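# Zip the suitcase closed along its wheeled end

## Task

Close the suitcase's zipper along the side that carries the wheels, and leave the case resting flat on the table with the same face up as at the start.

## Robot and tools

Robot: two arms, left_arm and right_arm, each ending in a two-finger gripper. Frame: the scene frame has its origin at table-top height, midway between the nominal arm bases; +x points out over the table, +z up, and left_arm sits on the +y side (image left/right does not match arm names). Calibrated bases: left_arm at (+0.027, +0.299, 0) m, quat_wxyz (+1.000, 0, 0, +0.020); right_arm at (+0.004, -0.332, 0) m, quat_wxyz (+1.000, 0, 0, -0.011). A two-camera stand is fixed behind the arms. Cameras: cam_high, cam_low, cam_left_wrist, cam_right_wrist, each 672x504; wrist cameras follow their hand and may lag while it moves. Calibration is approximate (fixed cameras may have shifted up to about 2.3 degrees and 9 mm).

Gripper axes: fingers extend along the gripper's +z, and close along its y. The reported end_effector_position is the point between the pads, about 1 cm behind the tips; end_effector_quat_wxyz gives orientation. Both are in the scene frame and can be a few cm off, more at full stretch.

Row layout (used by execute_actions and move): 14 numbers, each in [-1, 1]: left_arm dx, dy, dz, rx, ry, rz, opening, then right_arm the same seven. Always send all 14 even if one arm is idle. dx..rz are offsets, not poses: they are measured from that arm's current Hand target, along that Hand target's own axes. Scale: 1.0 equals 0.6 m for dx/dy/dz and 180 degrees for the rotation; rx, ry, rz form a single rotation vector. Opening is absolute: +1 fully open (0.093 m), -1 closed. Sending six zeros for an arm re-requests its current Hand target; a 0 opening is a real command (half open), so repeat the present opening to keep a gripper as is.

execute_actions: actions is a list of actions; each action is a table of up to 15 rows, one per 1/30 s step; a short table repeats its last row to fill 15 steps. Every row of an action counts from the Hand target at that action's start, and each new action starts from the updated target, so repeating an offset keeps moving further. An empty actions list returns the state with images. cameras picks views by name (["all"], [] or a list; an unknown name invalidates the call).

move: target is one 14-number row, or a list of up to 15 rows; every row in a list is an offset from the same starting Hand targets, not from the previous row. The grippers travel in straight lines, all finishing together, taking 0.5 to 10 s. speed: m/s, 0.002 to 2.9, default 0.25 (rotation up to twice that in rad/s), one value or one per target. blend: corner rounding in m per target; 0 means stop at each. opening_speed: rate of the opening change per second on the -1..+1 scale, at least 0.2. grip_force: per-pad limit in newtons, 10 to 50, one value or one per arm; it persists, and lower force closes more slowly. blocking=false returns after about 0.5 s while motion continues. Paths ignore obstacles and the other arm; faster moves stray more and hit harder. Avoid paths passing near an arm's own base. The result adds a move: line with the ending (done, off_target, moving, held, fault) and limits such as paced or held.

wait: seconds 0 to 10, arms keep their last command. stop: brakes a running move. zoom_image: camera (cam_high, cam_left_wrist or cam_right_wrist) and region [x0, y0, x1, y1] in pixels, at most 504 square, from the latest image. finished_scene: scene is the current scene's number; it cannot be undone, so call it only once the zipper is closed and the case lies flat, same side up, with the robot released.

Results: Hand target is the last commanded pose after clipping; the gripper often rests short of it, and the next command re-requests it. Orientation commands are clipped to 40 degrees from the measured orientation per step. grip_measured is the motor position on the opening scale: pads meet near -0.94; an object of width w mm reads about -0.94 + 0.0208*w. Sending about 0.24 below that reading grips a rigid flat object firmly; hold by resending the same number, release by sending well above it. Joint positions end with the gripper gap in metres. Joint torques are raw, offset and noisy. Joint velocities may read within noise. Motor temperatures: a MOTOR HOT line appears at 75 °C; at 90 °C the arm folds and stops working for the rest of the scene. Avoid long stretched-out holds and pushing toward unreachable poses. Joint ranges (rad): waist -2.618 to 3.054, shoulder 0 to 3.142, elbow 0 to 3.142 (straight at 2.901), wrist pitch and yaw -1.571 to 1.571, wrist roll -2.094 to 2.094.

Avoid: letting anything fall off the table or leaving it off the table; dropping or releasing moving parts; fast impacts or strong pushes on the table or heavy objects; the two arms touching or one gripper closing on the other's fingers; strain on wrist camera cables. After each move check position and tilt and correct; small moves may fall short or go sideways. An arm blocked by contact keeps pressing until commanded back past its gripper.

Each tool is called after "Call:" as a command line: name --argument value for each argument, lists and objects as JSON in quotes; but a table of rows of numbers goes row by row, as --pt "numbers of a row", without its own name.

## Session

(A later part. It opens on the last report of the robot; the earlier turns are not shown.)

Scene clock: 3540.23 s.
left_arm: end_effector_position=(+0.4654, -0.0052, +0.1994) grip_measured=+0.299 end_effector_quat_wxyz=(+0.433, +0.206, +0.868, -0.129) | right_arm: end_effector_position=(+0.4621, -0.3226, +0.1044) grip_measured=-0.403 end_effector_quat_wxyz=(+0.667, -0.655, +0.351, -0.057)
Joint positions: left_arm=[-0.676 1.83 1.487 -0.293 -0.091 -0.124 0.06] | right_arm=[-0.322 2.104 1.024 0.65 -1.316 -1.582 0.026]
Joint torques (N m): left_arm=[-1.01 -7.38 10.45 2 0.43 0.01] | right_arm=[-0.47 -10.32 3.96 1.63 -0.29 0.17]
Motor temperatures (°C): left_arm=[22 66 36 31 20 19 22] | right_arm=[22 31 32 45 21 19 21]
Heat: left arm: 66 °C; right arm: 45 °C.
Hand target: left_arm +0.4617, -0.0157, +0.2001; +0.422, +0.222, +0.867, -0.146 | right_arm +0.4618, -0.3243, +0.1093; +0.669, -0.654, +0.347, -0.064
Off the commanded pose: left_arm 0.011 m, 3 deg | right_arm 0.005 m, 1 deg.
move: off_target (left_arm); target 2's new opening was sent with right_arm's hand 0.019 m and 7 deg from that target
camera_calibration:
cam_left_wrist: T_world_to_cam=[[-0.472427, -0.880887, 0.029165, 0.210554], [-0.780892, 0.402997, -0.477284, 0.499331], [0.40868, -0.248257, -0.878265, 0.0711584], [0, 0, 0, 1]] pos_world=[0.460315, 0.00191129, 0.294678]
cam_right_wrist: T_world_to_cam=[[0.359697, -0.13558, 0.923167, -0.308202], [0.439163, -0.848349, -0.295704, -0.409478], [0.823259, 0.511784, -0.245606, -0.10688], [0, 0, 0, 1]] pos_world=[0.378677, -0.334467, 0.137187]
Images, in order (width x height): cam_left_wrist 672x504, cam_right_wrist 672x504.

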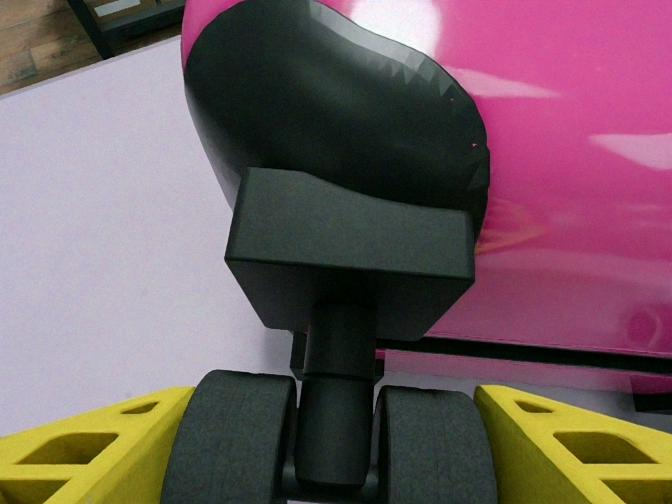

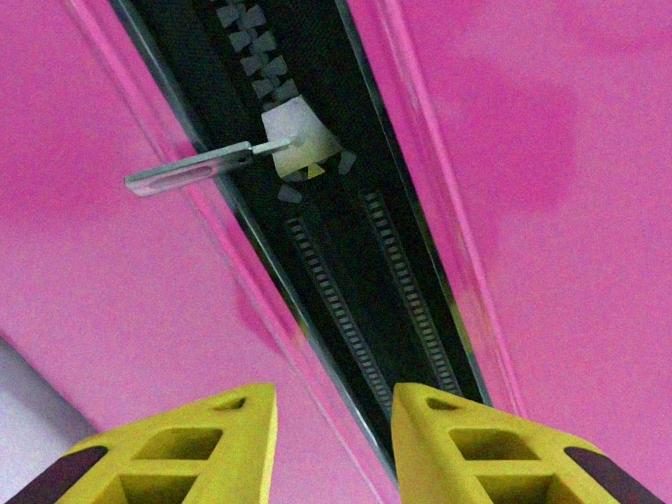

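Call:
move --target '[0,0,-0.22,0,0,0,0.5,0,0,-0.2,0,0,0,-0.4]' --speed 0.12 --cameras '["cam_high","cam_low","cam_right_wrist"]'

Scene clock: 3546.17 s.
left_arm: end_effector_position=(+0.3822, +0.0399, +0.2888) grip_measured=+0.498 end_effector_quat_wxyz=(+0.437, +0.219, +0.860, -0.148) | right_arm: end_effector_position=(+0.3965, -0.4237, +0.0991) grip_measured=-0.403 end_effector_quat_wxyz=(+0.686, -0.610, +0.389, -0.086)
Joint positions: left_arm=[-0.695 1.474 1.441 -0.581 -0.063 -0.123 0.069] | right_arm=[-0.638 2.052 1.015 0.082 -1.515 -2.082 0.026]
Joint torques (N m): left_arm=[-1.02 -6.6 5.71 1.98 0.06 -0.1] | right_arm=[-0.12 -13.14 5 0.84 -0.76 -0.02]
Motor temperatures (°C): left_arm=[22 63 37 31 19 19 22] | right_arm=[21 32 31 44 21 19 21]
Heat: left arm: 63 °C; right arm: 44 °C.
Hand target: left_arm +0.3738, +0.0423, +0.2796; +0.422, +0.222, +0.867, -0.146 | right_arm +0.3960, -0.4240, +0.1209; +0.669, -0.654, +0.347, -0.064
Off the commanded pose: left_arm 0.013 m, 2 deg | right_arm 0.022 m, 8 deg.
joint sent to its limit (right arm) — joint 6 (wrist roll), lower limit. The joint targets are off in orientation, not in position.
move: off_target (left_arm, right_arm)
camera_calibration:
cam_right_wrist: T_world_to_cam=[[0.331522, -0.240867, 0.912182, -0.325648], [0.338644, -0.872048, -0.353345, -0.432402], [0.880576, 0.426047, -0.207535, -0.065357], [0, 0, 0, 1]] pos_world=[0.311942, -0.427668, 0.130699]
Images, in order (width x height): cam_high 672x504, cam_low 672x504, cam_right_wrist 672x504.

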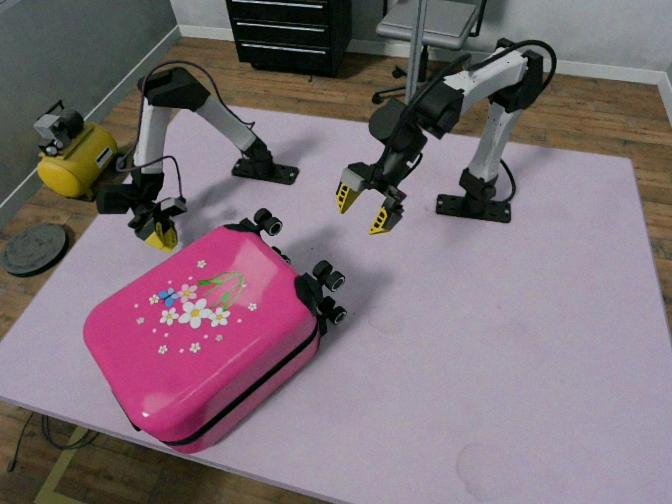

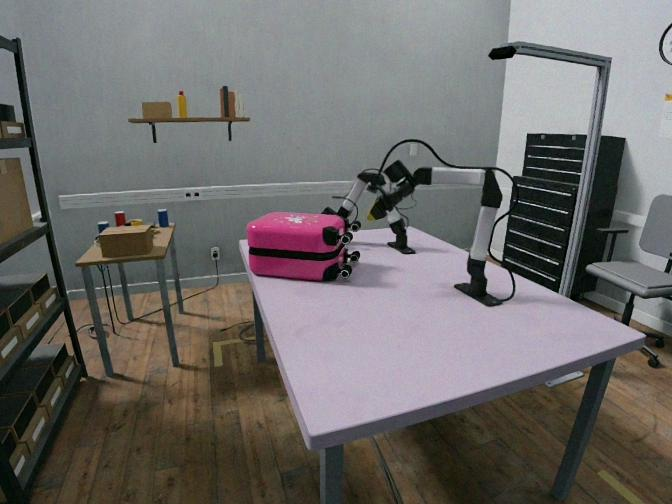

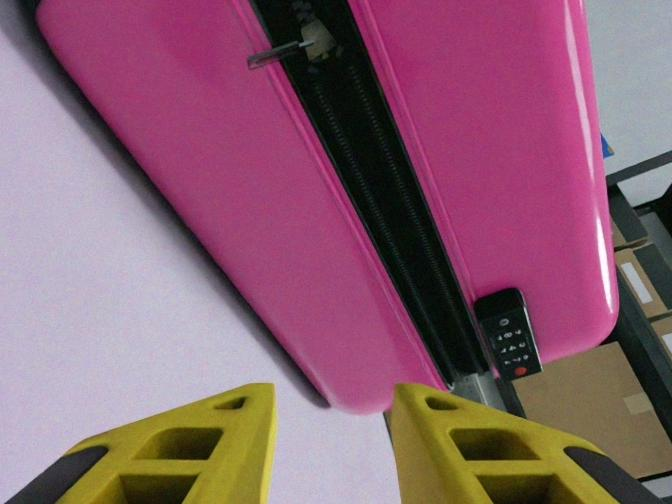

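Call:
finished_scene --scene 1

The scene is finished: the task was done.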